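# Insert a one-way peg into a plate's hole

## Task

A peg lies on the table and can enter the plate's hole in only one orientation. Get it into that hole so it sits on the hole's bottom, without forcing or wedging it hard, since an overly forceful push or jam ends the attempt.

## Robot and tools

Setup: two robot arms, left_arm and right_arm, each ending in a two-finger gripper, working in a physics simulation. A loose object may occasionally get a brief nudge from outside. Anything that ends up off the table, dropped or set down there and left, means failure. A camera cable resting on an object or fixture counts as that arm touching it.

Frame: every position, velocity, target and offset uses the scene frame. Its origin sits at table height halfway between the two arms' nominal bases; +x points out over the table, +z points up, and left_arm is on the +y side (arm names do not match image left/right). The true bases are shifted from the nominal spots; a BASES line, if present, gives calibrated ones. Rotational offsets turn the gripper about its own Hand target position. Reported hand position and orientation can be wrong by up to a few centimetres, more when the arm reaches far. Gripper axes: fingers point along the gripper's +z, and they open and close along its y. end_effector_position is the spot between the finger pads, about 1 cm short of the tips.

The 14-number row: all motion commands use rows of 14 numbers, each in [-1, 1], always covering both arms: dx, dy, dz, rx, ry, rz, opening for left_arm, then the same seven for right_arm. The first six per arm are offsets (not poses) from that arm's Hand target as it stood when the action or move began, along scene axes. Scale: 1.0 equals 0.6 m for dx, dy, dz and 180 degrees for the rotation; rx, ry, rz form a single rotation vector. A translation longer than 1.0 may be shortened along its direction. Opening is absolute: +1 fully open (0.094 m), -1 closed. Writing 0 for an arm's opening closes it, so to keep a gripper as is, resend its current command (shown under "Tool commands", else the last number sent). Sending six zeros re-requests the arm's Hand target.

execute_actions(actions, cameras): actions is a list of actions; each action is a list of up to 15 rows, one per control step of 1/30 s. If fewer than 15 rows, the last row is held for the remaining steps. Every row within an action counts from the start-of-action Hand target, not the row before, and each new action starts from the current Hand target, so repeating an offset keeps moving. An empty list just returns state and images. cameras selects images: omitted, null or ["all"] gives all, [] gives none; an unknown name invalidates the call.

move(target, speed, blend, opening_speed, blocking, cameras): drives each gripper in a straight line toward target, one 14-number row or a list of up to 15 rows, all offsets measured from the same starting Hand targets. speed is path top speed in m/s (0.002 to 2.9, default 0.25; rotation capped at twice that in rad/s), one value or one per target. blend (m) rounds corners between list targets; 0 stops at each. opening_speed sets finger speed on the -1..+1 scale per second, at least 0.2; use a low value to close gently. blocking=false returns after about 0.5 s while the motion continues. Paths last at least 0.5 s and are cut at 10 s; they do not avoid obstacles or the other arm. Grippers lag and can overshoot speed, especially with the arm nearly straight. Keep paths away from an arm's own base, which can flip its shoulder posture. Opening changes on later targets apply once everything is at rest there. Result adds a "move:" line: done (at rest within 10 mm and 2 degrees), off_target, moving, held, fault, plus limits such as paced (pose clipped) or held (steps withheld). Arms not named in the ending are done. Neither done nor off_target says whether contact happened.

wait(seconds 0 to 10): lets time pass holding commands; a running move keeps going. stop(): brakes a running move, needing some distance. zoom_image(camera, region [x0, y0, x1, y1], at most 504x504 px): closer look at the latest image of cam_high, cam_low, cam_left_wrist or cam_right_wrist (each 896x504). finished_scene(scene=1): ends irrevocably; the peg must stay seated without the robot.

Results: each gripper's end_effector_position (m) and end_effector_quat_wxyz, Hand target, grip_measured (same scale as opening; reads up to about 2.7 mm wide when empty, and under a firm grip up to about 3 mm narrower than the part), Joint positions (last number is finger opening in m), Joint velocities ("within noise" means still), Joint torques (offset, scaled and noisy; entries 1 to 3 wrap at ±28 N m). Joint ranges in rad: waist -2.618..3.054, shoulder 0..3.142, elbow 0..3.142 (straight at 2.901), wrist pitch ±1.571, wrist yaw ±1.571, wrist roll ±2.094.

Behaviour: per step, commanded orientation is clipped to within 40 degrees of the measured one; position gets priority. Friction and weight can leave a gripper a centimetre or more off target in free air; the next command, even zeros, re-requests it, and a leftover gap can be sent as an offset. An arm blocked by an object keeps pushing until commanded back past its gripper. Faster moves and targets set deeper past a contact press harder. Grip force is roughly 50 to 64 N per pad, reached from about 0.05 below the touch reading. To release, command well above grip_measured. The clearance check may hold commands bringing arms close, but not gripper-to-gripper contact; hard contact between arms can end the scene. The simulation keeps running between calls. Holding loads, stretched poses or pushing unreachable targets heat motors: MOTOR HOT at 75 °C, fold-and-idle fault at 90 °C, collapse at 100 °C.

Avoid: dropping or flinging the peg, releasing it while moving, fast impacts, forcing it into the hole in the wrong orientation.

Each tool is called after "Call:" by a JSON object that holds its "method" and its "body".

## Session

Call:
{"method": "execute_actions", "body": {"actions": []}}

Scene clock: 0.00 s.
left_arm: end_effector_position=(+0.3218, +0.3918, +0.1439) grip_measured=+1.000 end_effector_quat_wxyz=(+0.681, -0.121, +0.713, +0.117) | right_arm: end_effector_position=(+0.3501, -0.3005, +0.1330) grip_measured=+1.000 end_effector_quat_wxyz=(+0.657, +0.088, +0.748, -0.034)
Joint positions: left_arm=[-0.151 1.577 0.217 1.309 -0.5 -0.024 0.094] | right_arm=[0.012 1.479 0.22 1.122 0.168 0.088 0.094]
Joint velocities: within noise
Joint torques (N m): no reading
Heat: left arm: 31 °C; right arm: 29 °C.
Hand target: left_arm +0.3224, +0.3923, +0.1456; +0.682, -0.123, +0.711, +0.117 | right_arm +0.3511, -0.3006, +0.1360; +0.660, +0.088, +0.746, -0.034
Tool commands: left_gripper/opening=+1.0 right_gripper/opening=+1.0

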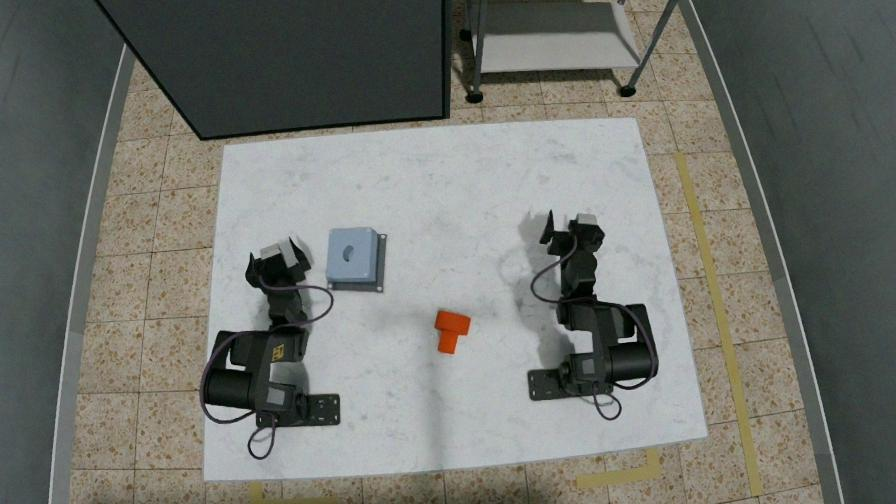

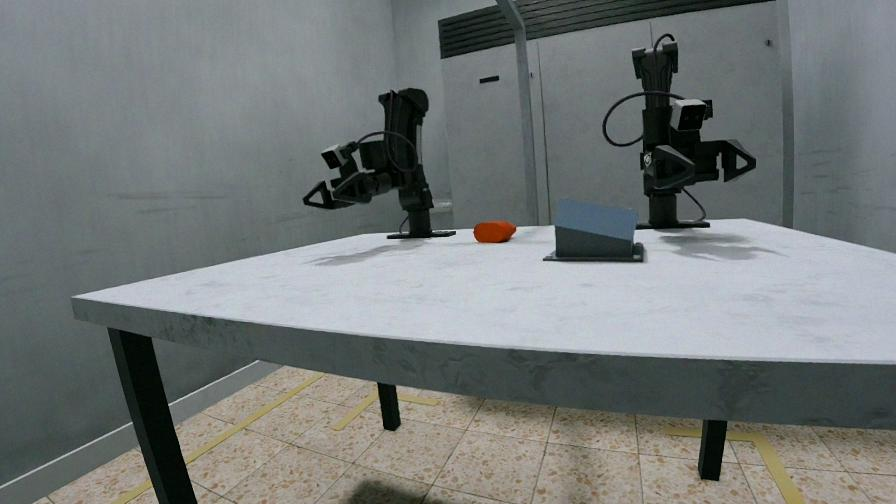

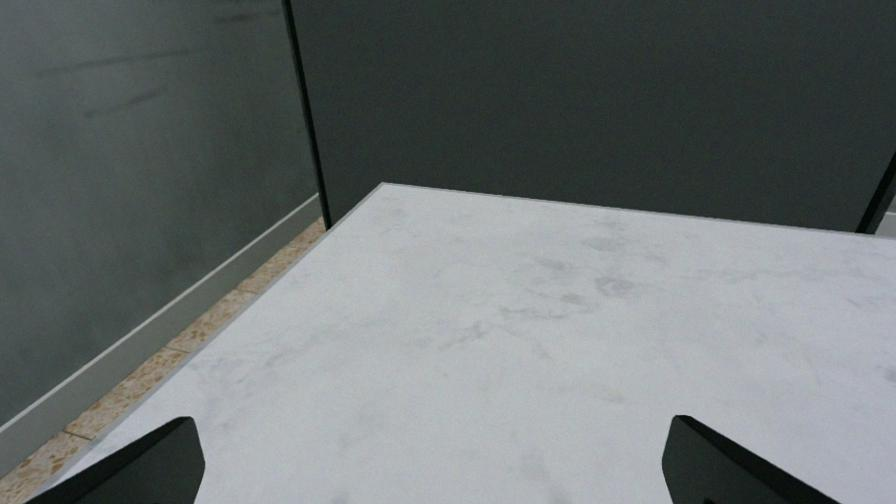

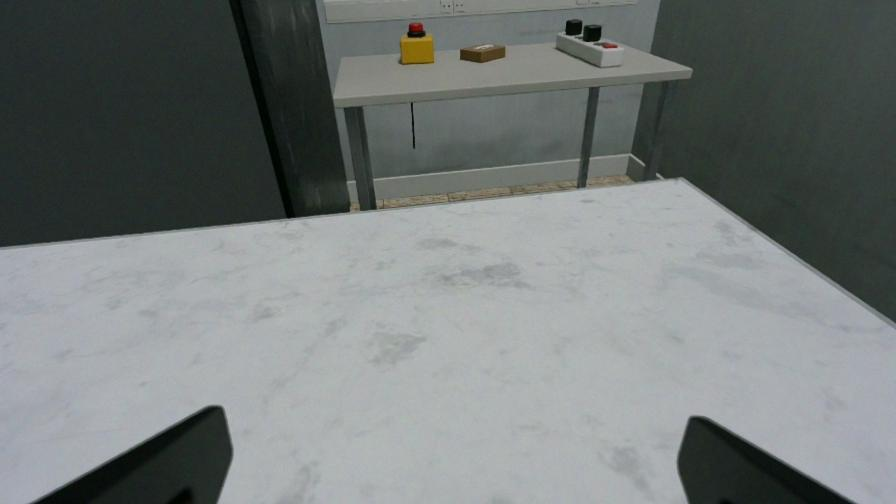

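Call:
{"method": "zoom_image", "body": {"camera": "cam_high", "region": [300, 210, 420, 310]}}

Call:
{"method": "zoom_image", "body": {"camera": "cam_high", "region": [400, 290, 500, 370]}}

Call:
{"method": "zoom_image", "body": {"camera": "cam_low", "region": [440, 180, 680, 280]}}

Scaled by 4.200 from the camera's 896x504 image, which has a finer 1280x720 frame.

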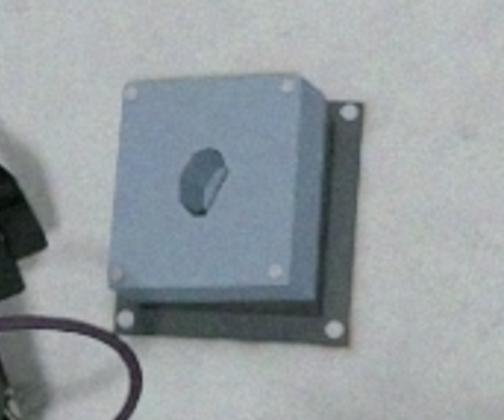

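Scaled by 5.040 from the camera's 896x504 image, which has a finer 1280x720 frame.

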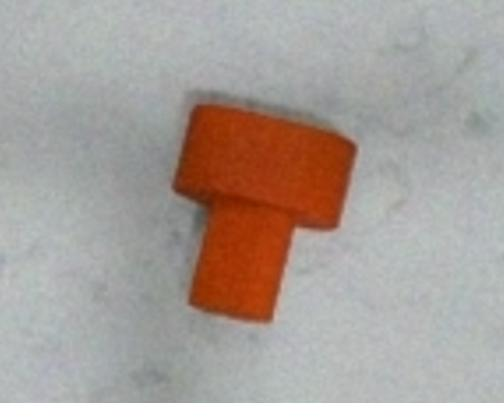

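Scaled by 2.100 from the camera's 896x504 image, which has a finer 1280x720 frame.

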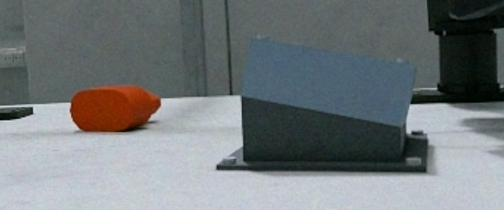

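Call:
{"method": "zoom_image", "body": {"camera": "cam_high", "region": [190, 210, 400, 470]}}

Call:
{"method": "zoom_image", "body": {"camera": "cam_high", "region": [500, 190, 710, 450]}}

Scaled by 1.938 from the camera's 896x504 image, which has a finer 1280x720 frame.

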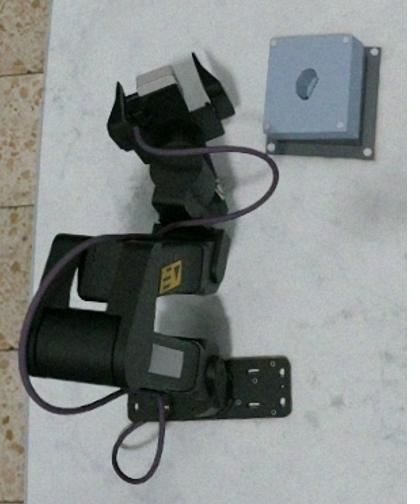

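Scaled by 1.938 from the camera's 896x504 image, which has a finer 1280x720 frame.

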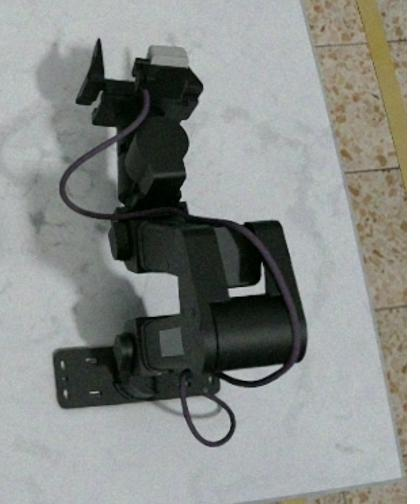

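Call:
{"method": "move", "body": {"target": [0.046, -0.3205, 0.224, -0.0826, 0.4817, -0.0869, 1.0, -0.3685, 0.4343, 0.24, 0.0237, 0.4593, 0.0612, 1.0], "speed": 0.35}}

Scene clock: 154.27 s.
left_arm: end_effector_position=(+0.3567, +0.1993, +0.2903) grip_measured=+1.000 end_effector_quat_wxyz=(+0.209, -0.002, +0.974, -0.084) | right_arm: end_effector_position=(+0.1298, -0.0402, +0.2788) grip_measured=+1.000 end_effector_quat_wxyz=(+0.094, -0.006, +0.986, +0.136)
Joint positions: left_arm=[-0.384 1.981 2.391 -1.527 -0.008 -0.397 0.094] | right_arm=[1.004 1.425 1.744 -1.557 0.006 0.979 0.094]
Joint velocities: within noise
Joint torques (N m): left_arm=[-0.18 -8.8 7.49 0.7 0.04 0] | right_arm=[-0.23 -3.44 8.98 0.47 -0.01 0.1]
Heat: left arm: 35 °C; right arm: 41 °C.
Hand target: left_arm +0.3499, +0.2000, +0.2799; +0.000, +0.000, +1.000, +0.000 | right_arm +0.1301, -0.0400, +0.2799; +0.000, +0.000, +1.000, -0.001
Off the commanded pose: left_arm 0.012 m, 26 deg | right_arm 0.001 m, 19 deg.
joint sent to its limit (left arm) — joint 4 (wrist pitch), lower limit. The joint targets are off in orientation, not in position.
joint sent to its limit (right arm) — joint 4 (wrist pitch), lower limit. The joint targets are off in orientation, not in position.
move: off_target (left_arm, right_arm)

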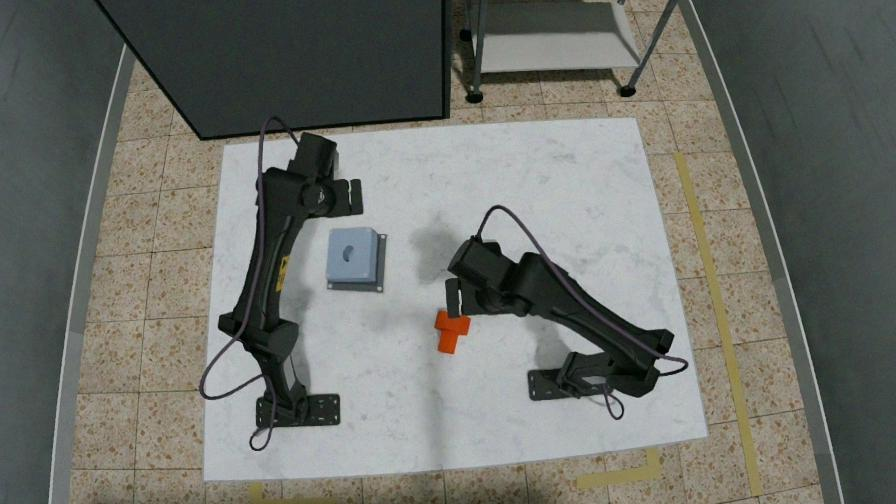

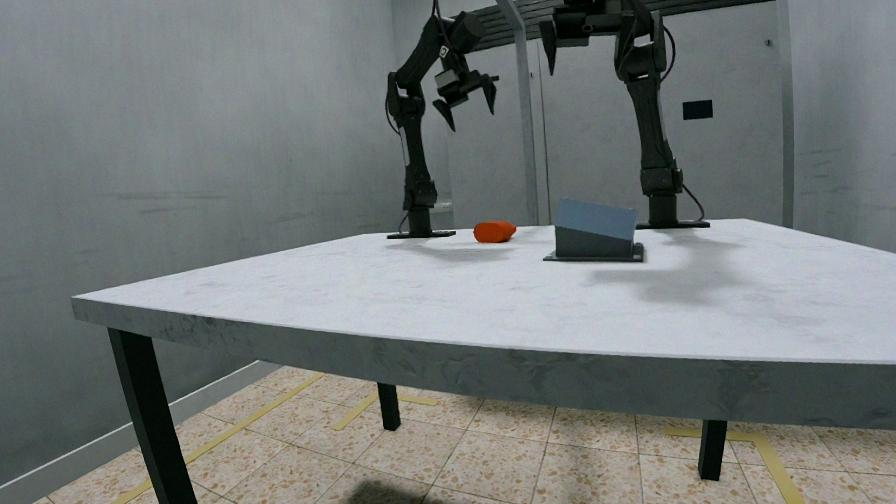

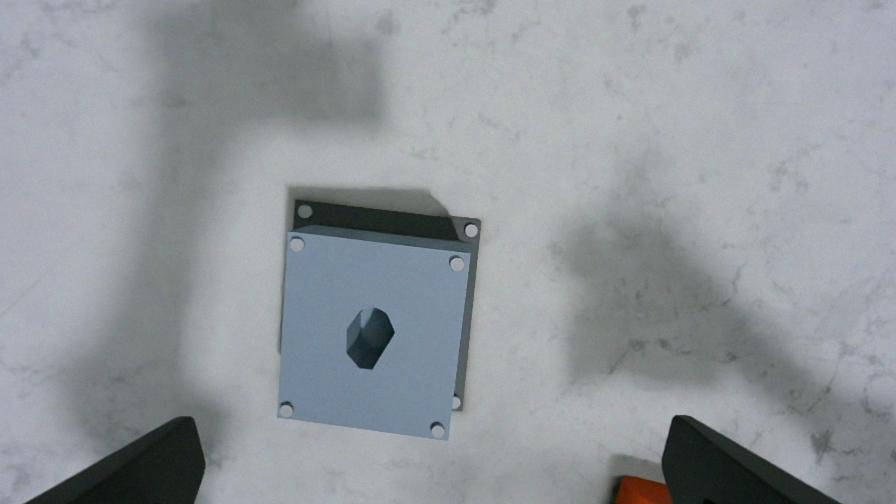

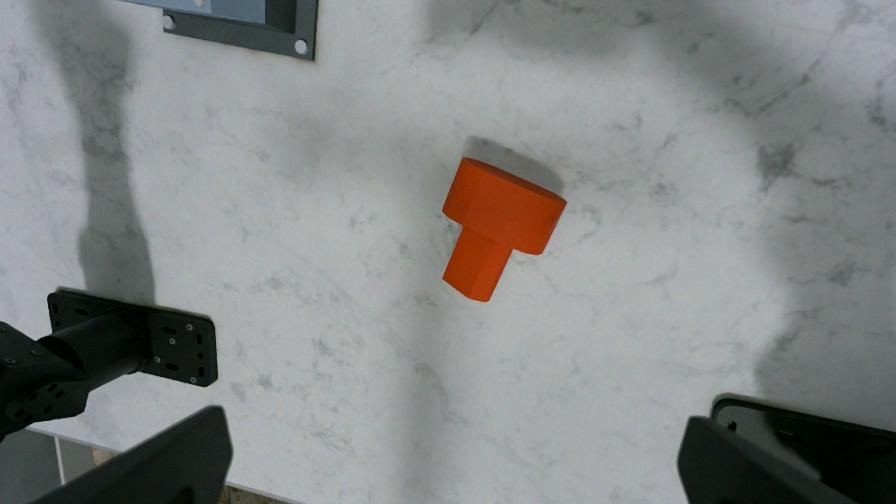

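Call:
{"method": "zoom_image", "body": {"camera": "cam_left_wrist", "region": [250, 180, 510, 450]}}

Call:
{"method": "zoom_image", "body": {"camera": "cam_right_wrist", "region": [410, 120, 610, 320]}}

Scaled by 1.867 from the camera's 896x504 image, which has a finer 1280x720 frame.

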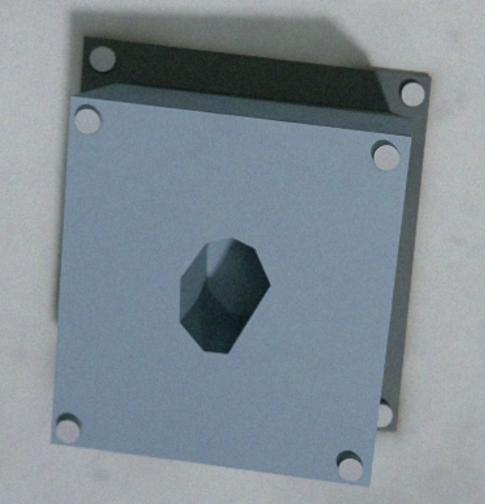

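Scaled by 2.520 from the camera's 896x504 image, which has a finer 1280x720 frame.

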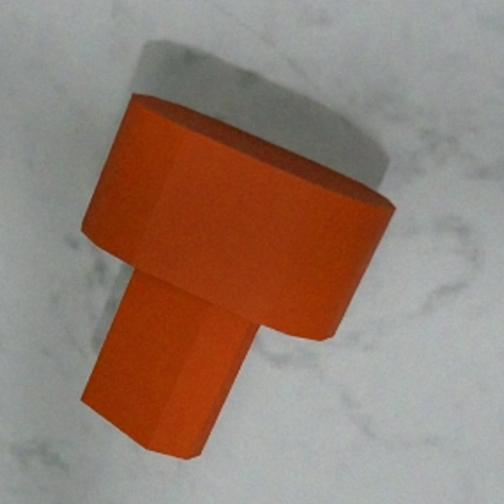

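Call:
{"method": "zoom_image", "body": {"camera": "cam_left_wrist", "region": [325, 290, 415, 385]}}

Call:
{"method": "zoom_image", "body": {"camera": "cam_right_wrist", "region": [435, 220, 525, 310]}}

Scaled by 5.305 from the camera's 896x504 image, which has a finer 1280x720 frame.

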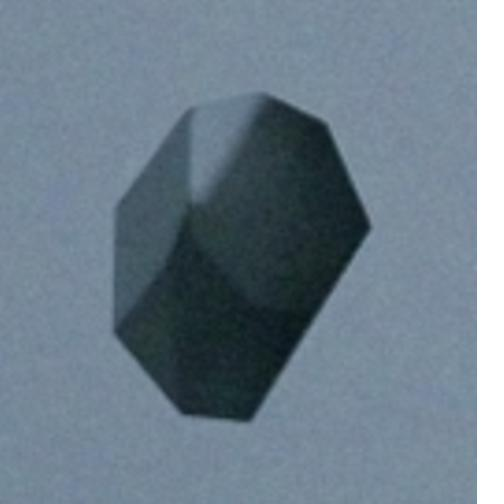

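Scaled by 5.600 from the camera's 896x504 image, which has a finer 1280x720 frame.

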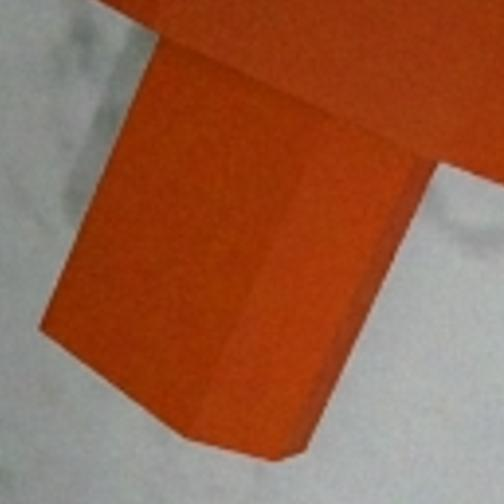

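Call:
{"method": "zoom_image", "body": {"camera": "cam_right_wrist", "region": [430, 130, 580, 260]}}

Call:
{"method": "zoom_image", "body": {"camera": "cam_low", "region": [460, 210, 530, 255]}}

Call:
{"method": "zoom_image", "body": {"camera": "cam_low", "region": [530, 185, 660, 275]}}

Scaled by 3.360 from the camera's 896x504 image, which has a finer 1280x720 frame.

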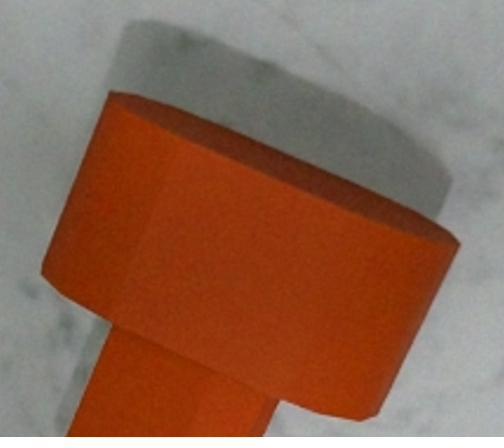

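Scaled by 7.200 from the camera's 896x504 image, which has a finer 1280x720 frame.

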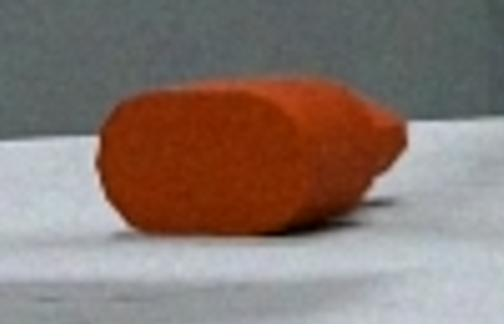

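Scaled by 3.877 from the camera's 896x504 image, which has a finer 1280x720 frame.

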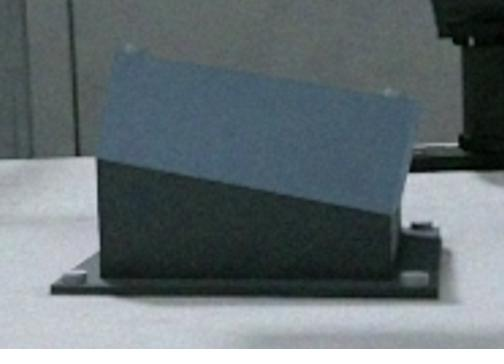

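Call:
{"method": "move", "body": {"target": [-0.0833, 0, -0.1333, 0, 0, 0, 1.0, -0.05, 0, -0.1333, 0, 0, 0, 1.0], "speed": 0.2}}

Scene clock: 474.70 s.
left_arm: end_effector_position=(+0.3171, +0.1962, +0.2022) grip_measured=+1.000 end_effector_quat_wxyz=(+0.071, +0.000, +0.997, -0.030) | right_arm: end_effector_position=(+0.1037, -0.0376, +0.2046) grip_measured=+1.000 end_effector_quat_wxyz=(+0.014, -0.002, +1.000, +0.023)
Joint positions: left_arm=[-0.428 1.981 2.093 -1.529 -0.005 -0.439 0.094] | right_arm=[1.09 1.532 1.575 -1.558 0.003 1.074 0.094]
Joint velocities: within noise
Joint torques (N m): left_arm=[-0.59 -12.45 4.98 0.23 0.03 -0.06] | right_arm=[0.5 -4.88 6.72 -0.11 -0.01 0.07]
Heat: left arm: 38 °C; right arm: 32 °C.
Hand target: left_arm +0.3000, +0.1999, +0.2000; +0.000, +0.000, +1.000, +0.000 | right_arm +0.1002, -0.0400, +0.1999; +0.000, +0.000, +1.000, -0.001
Off the commanded pose: left_arm 0.018 m, 9 deg | right_arm 0.006 m, 3 deg.
joint sent to its limit (left arm) — joint 4 (wrist pitch), lower limit. The joint targets are off in orientation, not in position.
joint sent to its limit (right arm) — joint 4 (wrist pitch), lower limit. The joint targets still meet the commanded pose.
move: off_target (left_arm, right_arm)

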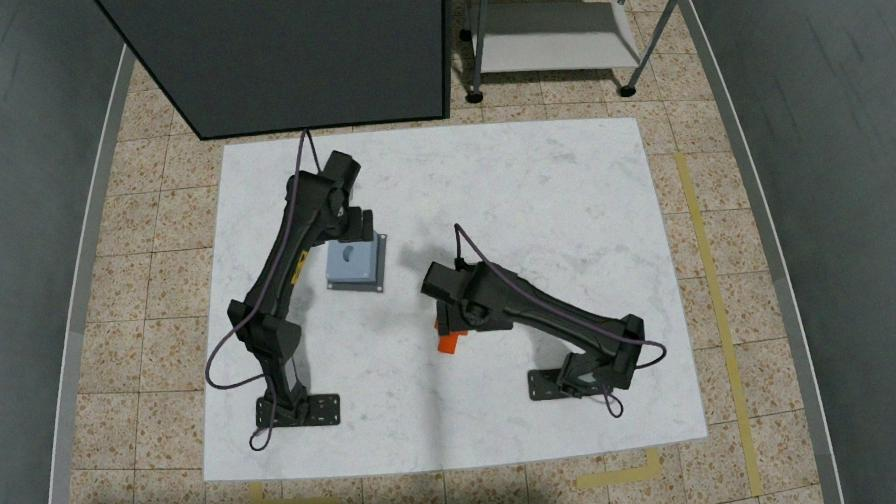

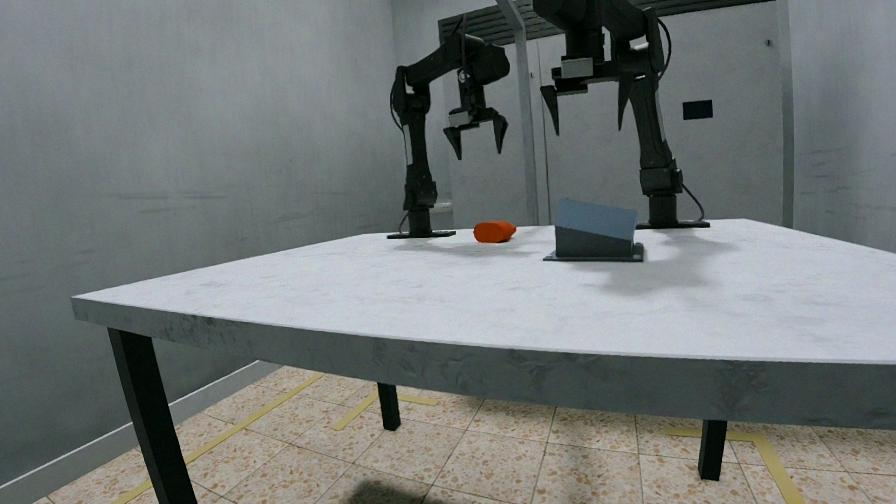

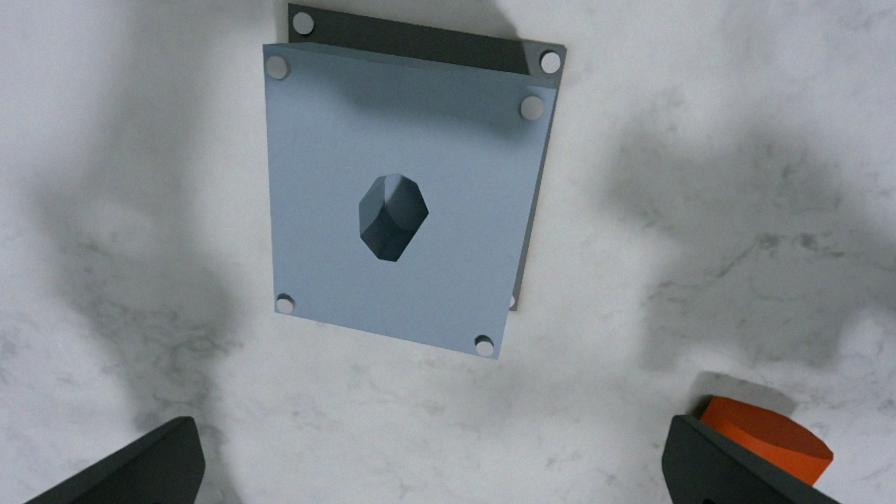

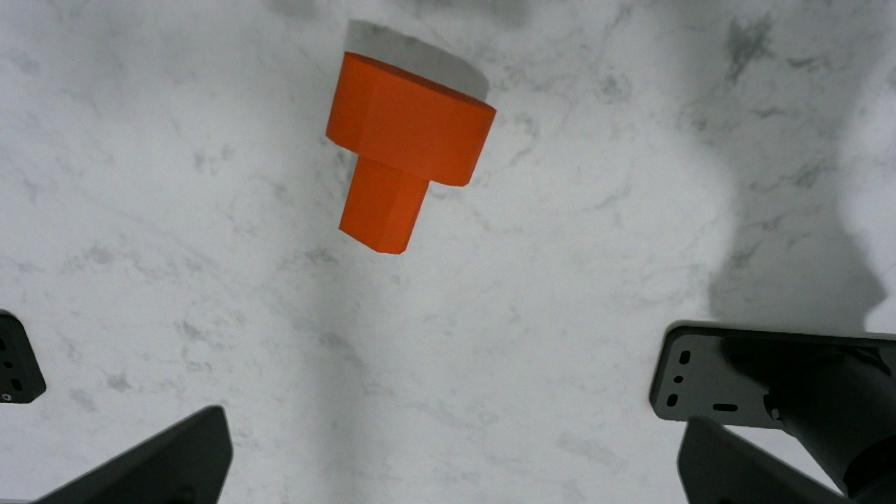

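Call:
{"method": "move", "body": {"target": [0.0, 0, -0.0667, 0, 0, 0, 1.0, 0, 0, -0.0833, 0, 0, 0, 1.0], "speed": 0.15}}

Scene clock: 581.00 s.
left_arm: end_effector_position=(+0.3060, +0.2012, +0.1727) grip_measured=+1.000 end_effector_quat_wxyz=(+0.025, +0.000, +1.000, -0.009) | right_arm: end_effector_position=(+0.1007, -0.0425, +0.1524) grip_measured=+1.000 end_effector_quat_wxyz=(-0.001, -0.001, +1.000, -0.003)
Joint positions: left_arm=[-0.428 2.003 2.013 -1.529 -0.004 -0.44 0.094] | right_arm=[1.09 1.532 1.365 -1.41 0.002 1.075 0.094]
Joint velocities: within noise
Joint torques (N m): left_arm=[-0.57 -9.84 5.07 0.41 0.04 -0.08] | right_arm=[0.49 -5.97 6.76 0.09 0 0.09]
Heat: left arm: 44 °C; right arm: 31 °C.
Hand target: left_arm +0.3000, +0.1999, +0.1601; +0.000, +0.000, +1.000, +0.000 | right_arm +0.1001, -0.0400, +0.1499; +0.000, +0.000, +1.000, -0.001
Off the commanded pose: left_arm 0.014 m, 3 deg | right_arm 0.004 m, 0 deg.
move: off_target (left_arm)

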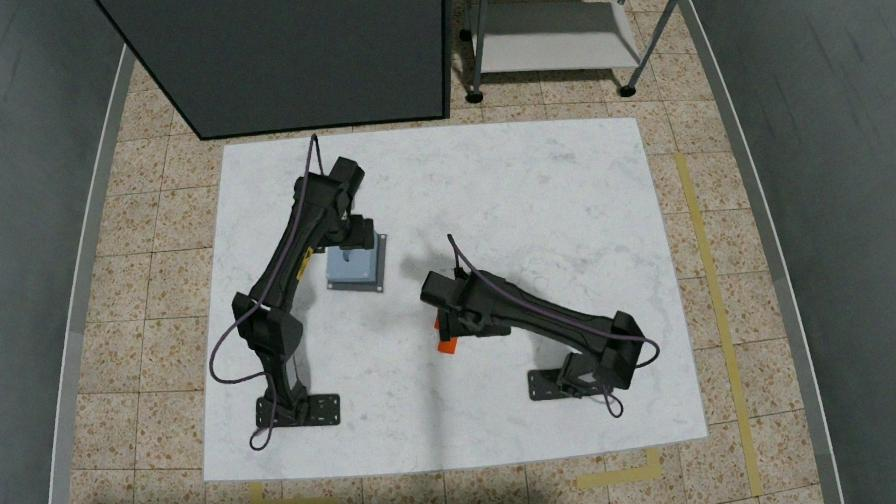

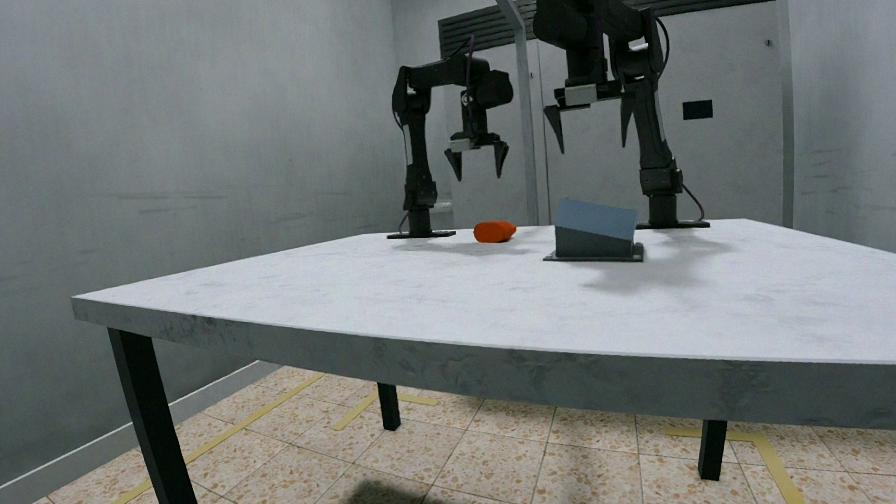

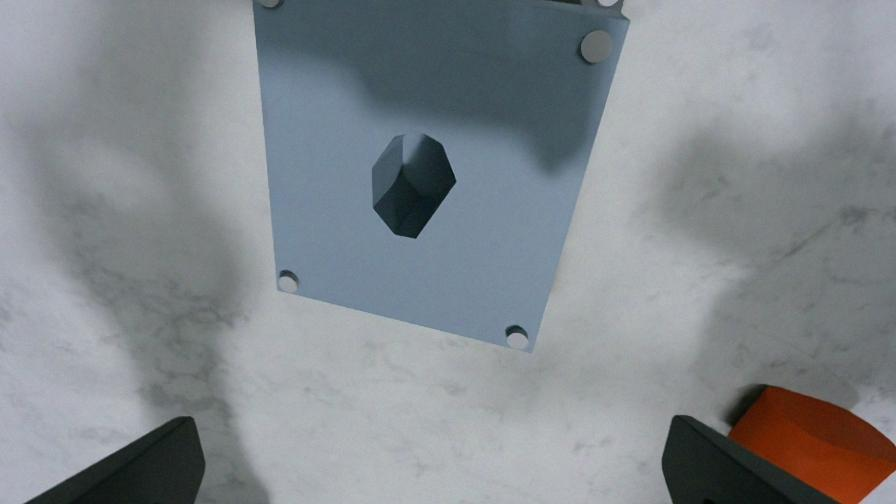

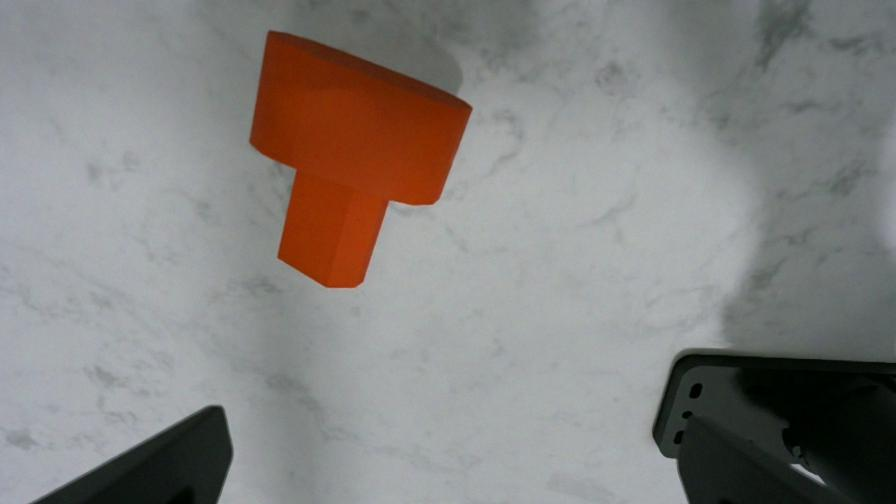

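Call:
{"method": "move", "body": {"target": [0.0, 0.05, 0, 0, 0, 0, 1.0, 0, 0.0667, 0, 0, 0, 0, 1.0], "speed": 0.15, "cameras": ["cam_left_wrist", "cam_right_wrist"]}}

Call:
{"method": "move", "body": {"target": [-0.0667, 0, 0, 0, 0, 0, 1.0, 0.0667, 0, 0, 0, 0, 0, 1.0], "speed": 0.15, "cameras": ["cam_left_wrist", "cam_right_wrist"]}}

Scene clock: 650.03 s.
left_arm: end_effector_position=(+0.3054, +0.2269, +0.1532) grip_measured=+1.000 end_effector_quat_wxyz=(-0.003, -0.001, +1.000, +0.002) | right_arm: end_effector_position=(+0.0983, -0.0066, +0.1497) grip_measured=+1.000 end_effector_quat_wxyz=(-0.001, -0.003, +1.000, -0.003)
Joint positions: left_arm=[-0.365 2.003 1.935 -1.511 -0.001 -0.379 0.094] | right_arm=[1.155 1.651 1.475 -1.402 0.001 1.137 0.094]
Joint velocities: within noise
Joint torques (N m): left_arm=[0.18 -14.65 4.92 0.39 0.01 0.03] | right_arm=[0.35 -5.61 9.73 -0.05 0.02 0.1]
Heat: left arm: 43 °C; right arm: 33 °C.
Hand target: left_arm +0.3000, +0.2299, +0.1600; +0.000, +0.000, +1.000, +0.000 | right_arm +0.1001, -0.0001, +0.1500; +0.000, +0.000, +1.000, -0.001
Off the commanded pose: left_arm 0.009 m, 0 deg | right_arm 0.007 m, 0 deg.
move: done
Images, in order (width x height): cam_left_wrist 896x504, cam_right_wrist 896x504.

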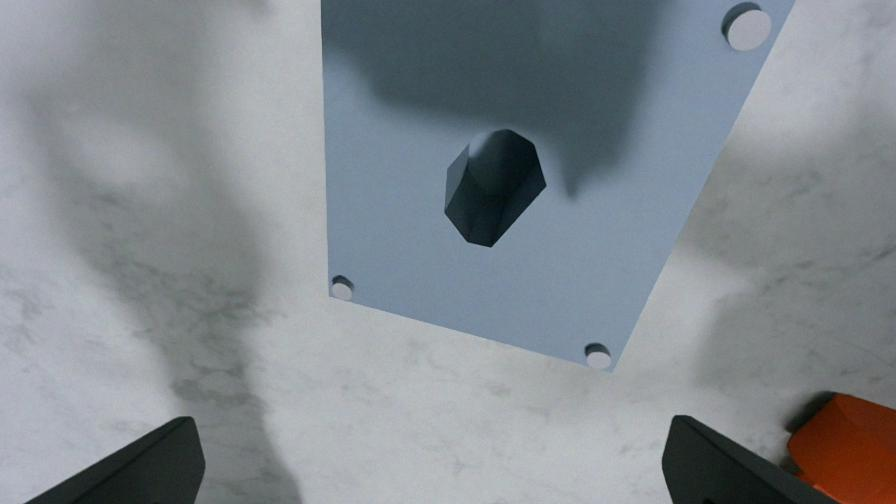

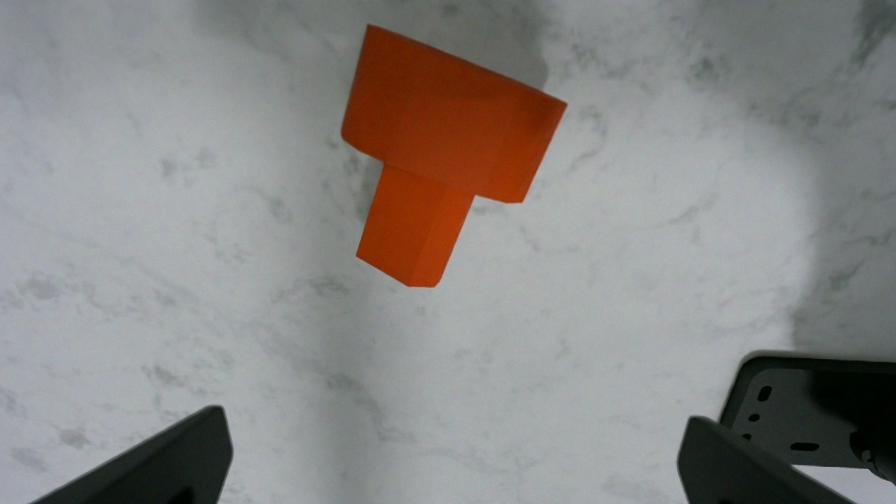

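Scene clock: 651.13 s.
left_arm: end_effector_position=(+0.2671, +0.2292, +0.1565) grip_measured=+1.000 end_effector_quat_wxyz=(+0.000, +0.001, +1.000, +0.001) | right_arm: end_effector_position=(+0.1373, -0.0034, +0.1507) grip_measured=+1.000 end_effector_quat_wxyz=(+0.001, +0.004, +1.000, +0.003)
Joint positions: left_arm=[-0.401 1.843 1.73 -1.459 -0.001 -0.41 0.094] | right_arm=[1.044 1.72 1.557 -1.402 -0.001 1.04 0.094]
Joint velocities: within noise
Joint torques (N m): left_arm=[-0.44 -12.67 4.72 0.36 0.01 -0.09] | right_arm=[-0.08 -6.09 9.76 -0.13 0.04 -0.06]
Heat: left arm: 44 °C; right arm: 33 °C.
Hand target: left_arm +0.2600, +0.2299, +0.1600; +0.000, +0.000, +1.000, +0.000 | right_arm +0.1402, +0.0000, +0.1500; +0.000, +0.000, +1.000, -0.001
Off the commanded pose: left_arm 0.008 m, 0 deg | right_arm 0.004 m, 1 deg.
move: done
Images, in order (width x height): cam_left_wrist 896x504, cam_right_wrist 896x504.

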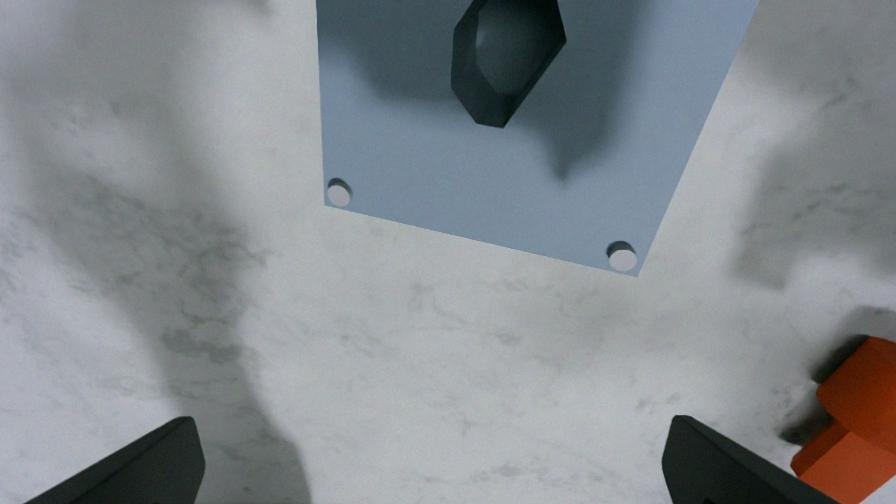

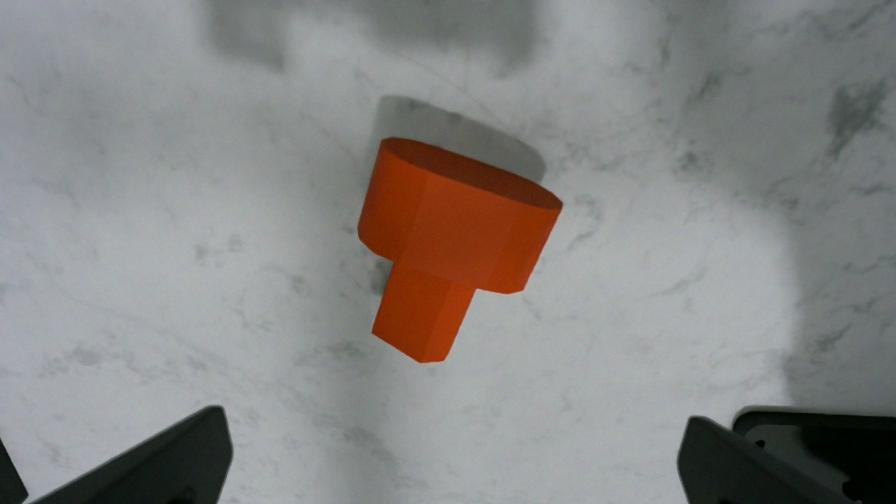

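Call:
{"method": "wait", "body": {"seconds": 0.1}}

Call:
{"method": "zoom_image", "body": {"camera": "cam_low", "region": [380, 20, 540, 250]}}

Call:
{"method": "zoom_image", "body": {"camera": "cam_low", "region": [500, 0, 720, 260]}}

Scene clock: 808.00 s.
left_arm: end_effector_position=(+0.2673, +0.2291, +0.1565) grip_measured=+1.000 end_effector_quat_wxyz=(+0.000, +0.001, +1.000, +0.000) | right_arm: end_effector_position=(+0.1373, -0.0034, +0.1507) grip_measured=+1.000 end_effector_quat_wxyz=(+0.001, +0.004, +1.000, +0.003)
Joint positions: left_arm=[-0.401 1.843 1.73 -1.457 -0.001 -0.41 0.094] | right_arm=[1.044 1.72 1.557 -1.402 -0.001 1.039 0.094]
Joint velocities: within noise
Joint torques (N m): left_arm=[-0.44 -12.64 4.74 0.38 0.02 -0.08] | right_arm=[-0.08 -6.08 9.74 -0.13 0.03 -0.07]
Heat: left arm: 58 °C; right arm: 37 °C.
Hand target: left_arm +0.2599, +0.2299, +0.1600; +0.000, +0.000, +1.000, +0.000 | right_arm +0.1402, +0.0000, +0.1500; +0.000, +0.000, +1.000, -0.001
Tool commands: left_gripper/opening=+1.0 right_gripper/opening=+1.0
Off the commanded pose: left_arm 0.008 m, 0 deg | right_arm 0.004 m, 1 deg.
wait: 0.10 s; at rest from the start

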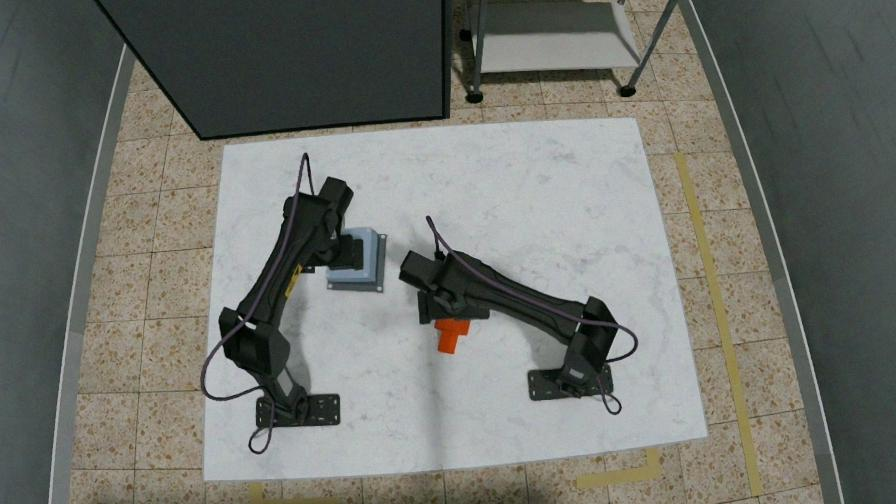

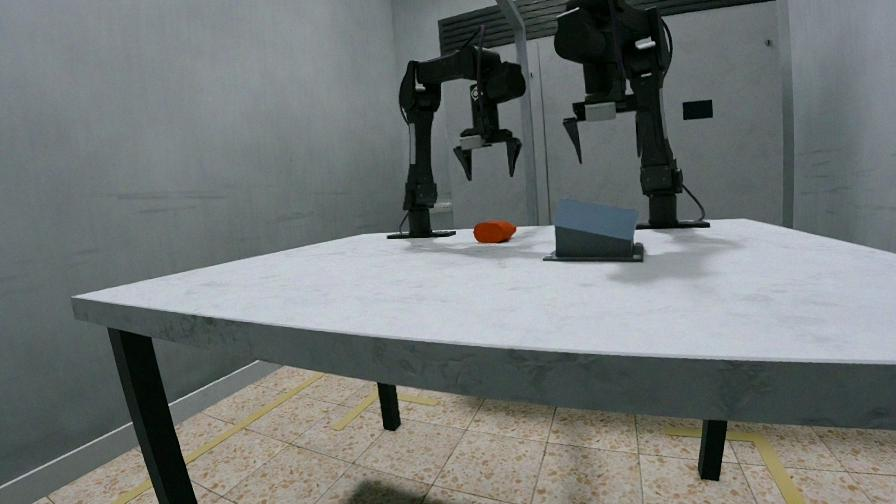

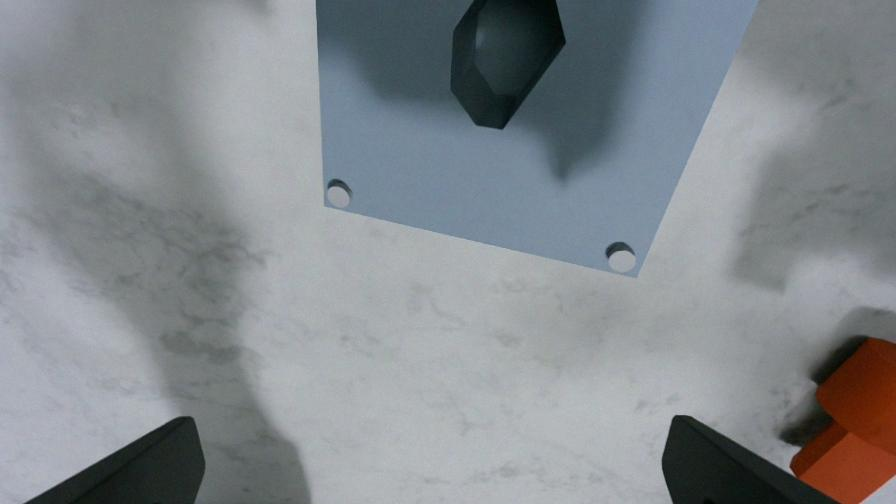

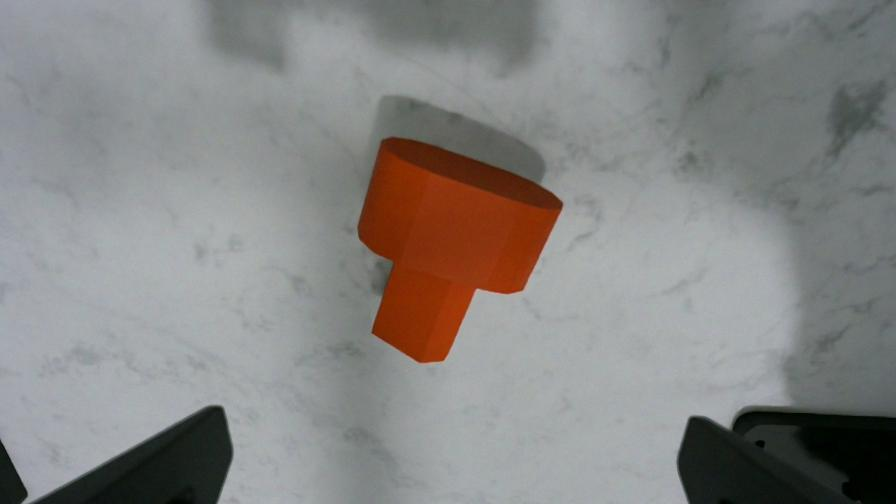

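Scaled by 2.191 from the camera's 896x504 image, which has a finer 1280x720 frame.

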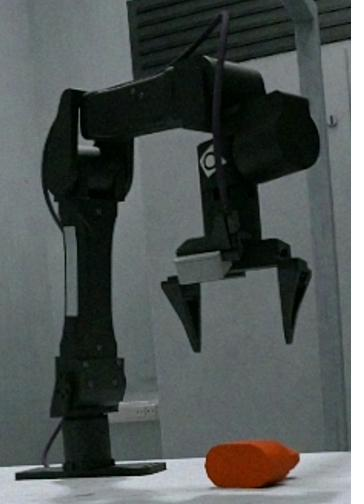

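Scaled by 1.938 from the camera's 896x504 image, which has a finer 1280x720 frame.

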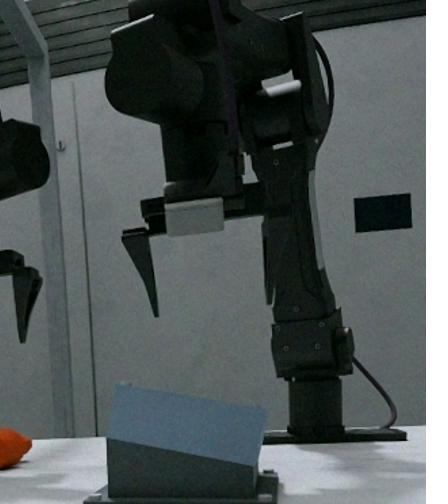

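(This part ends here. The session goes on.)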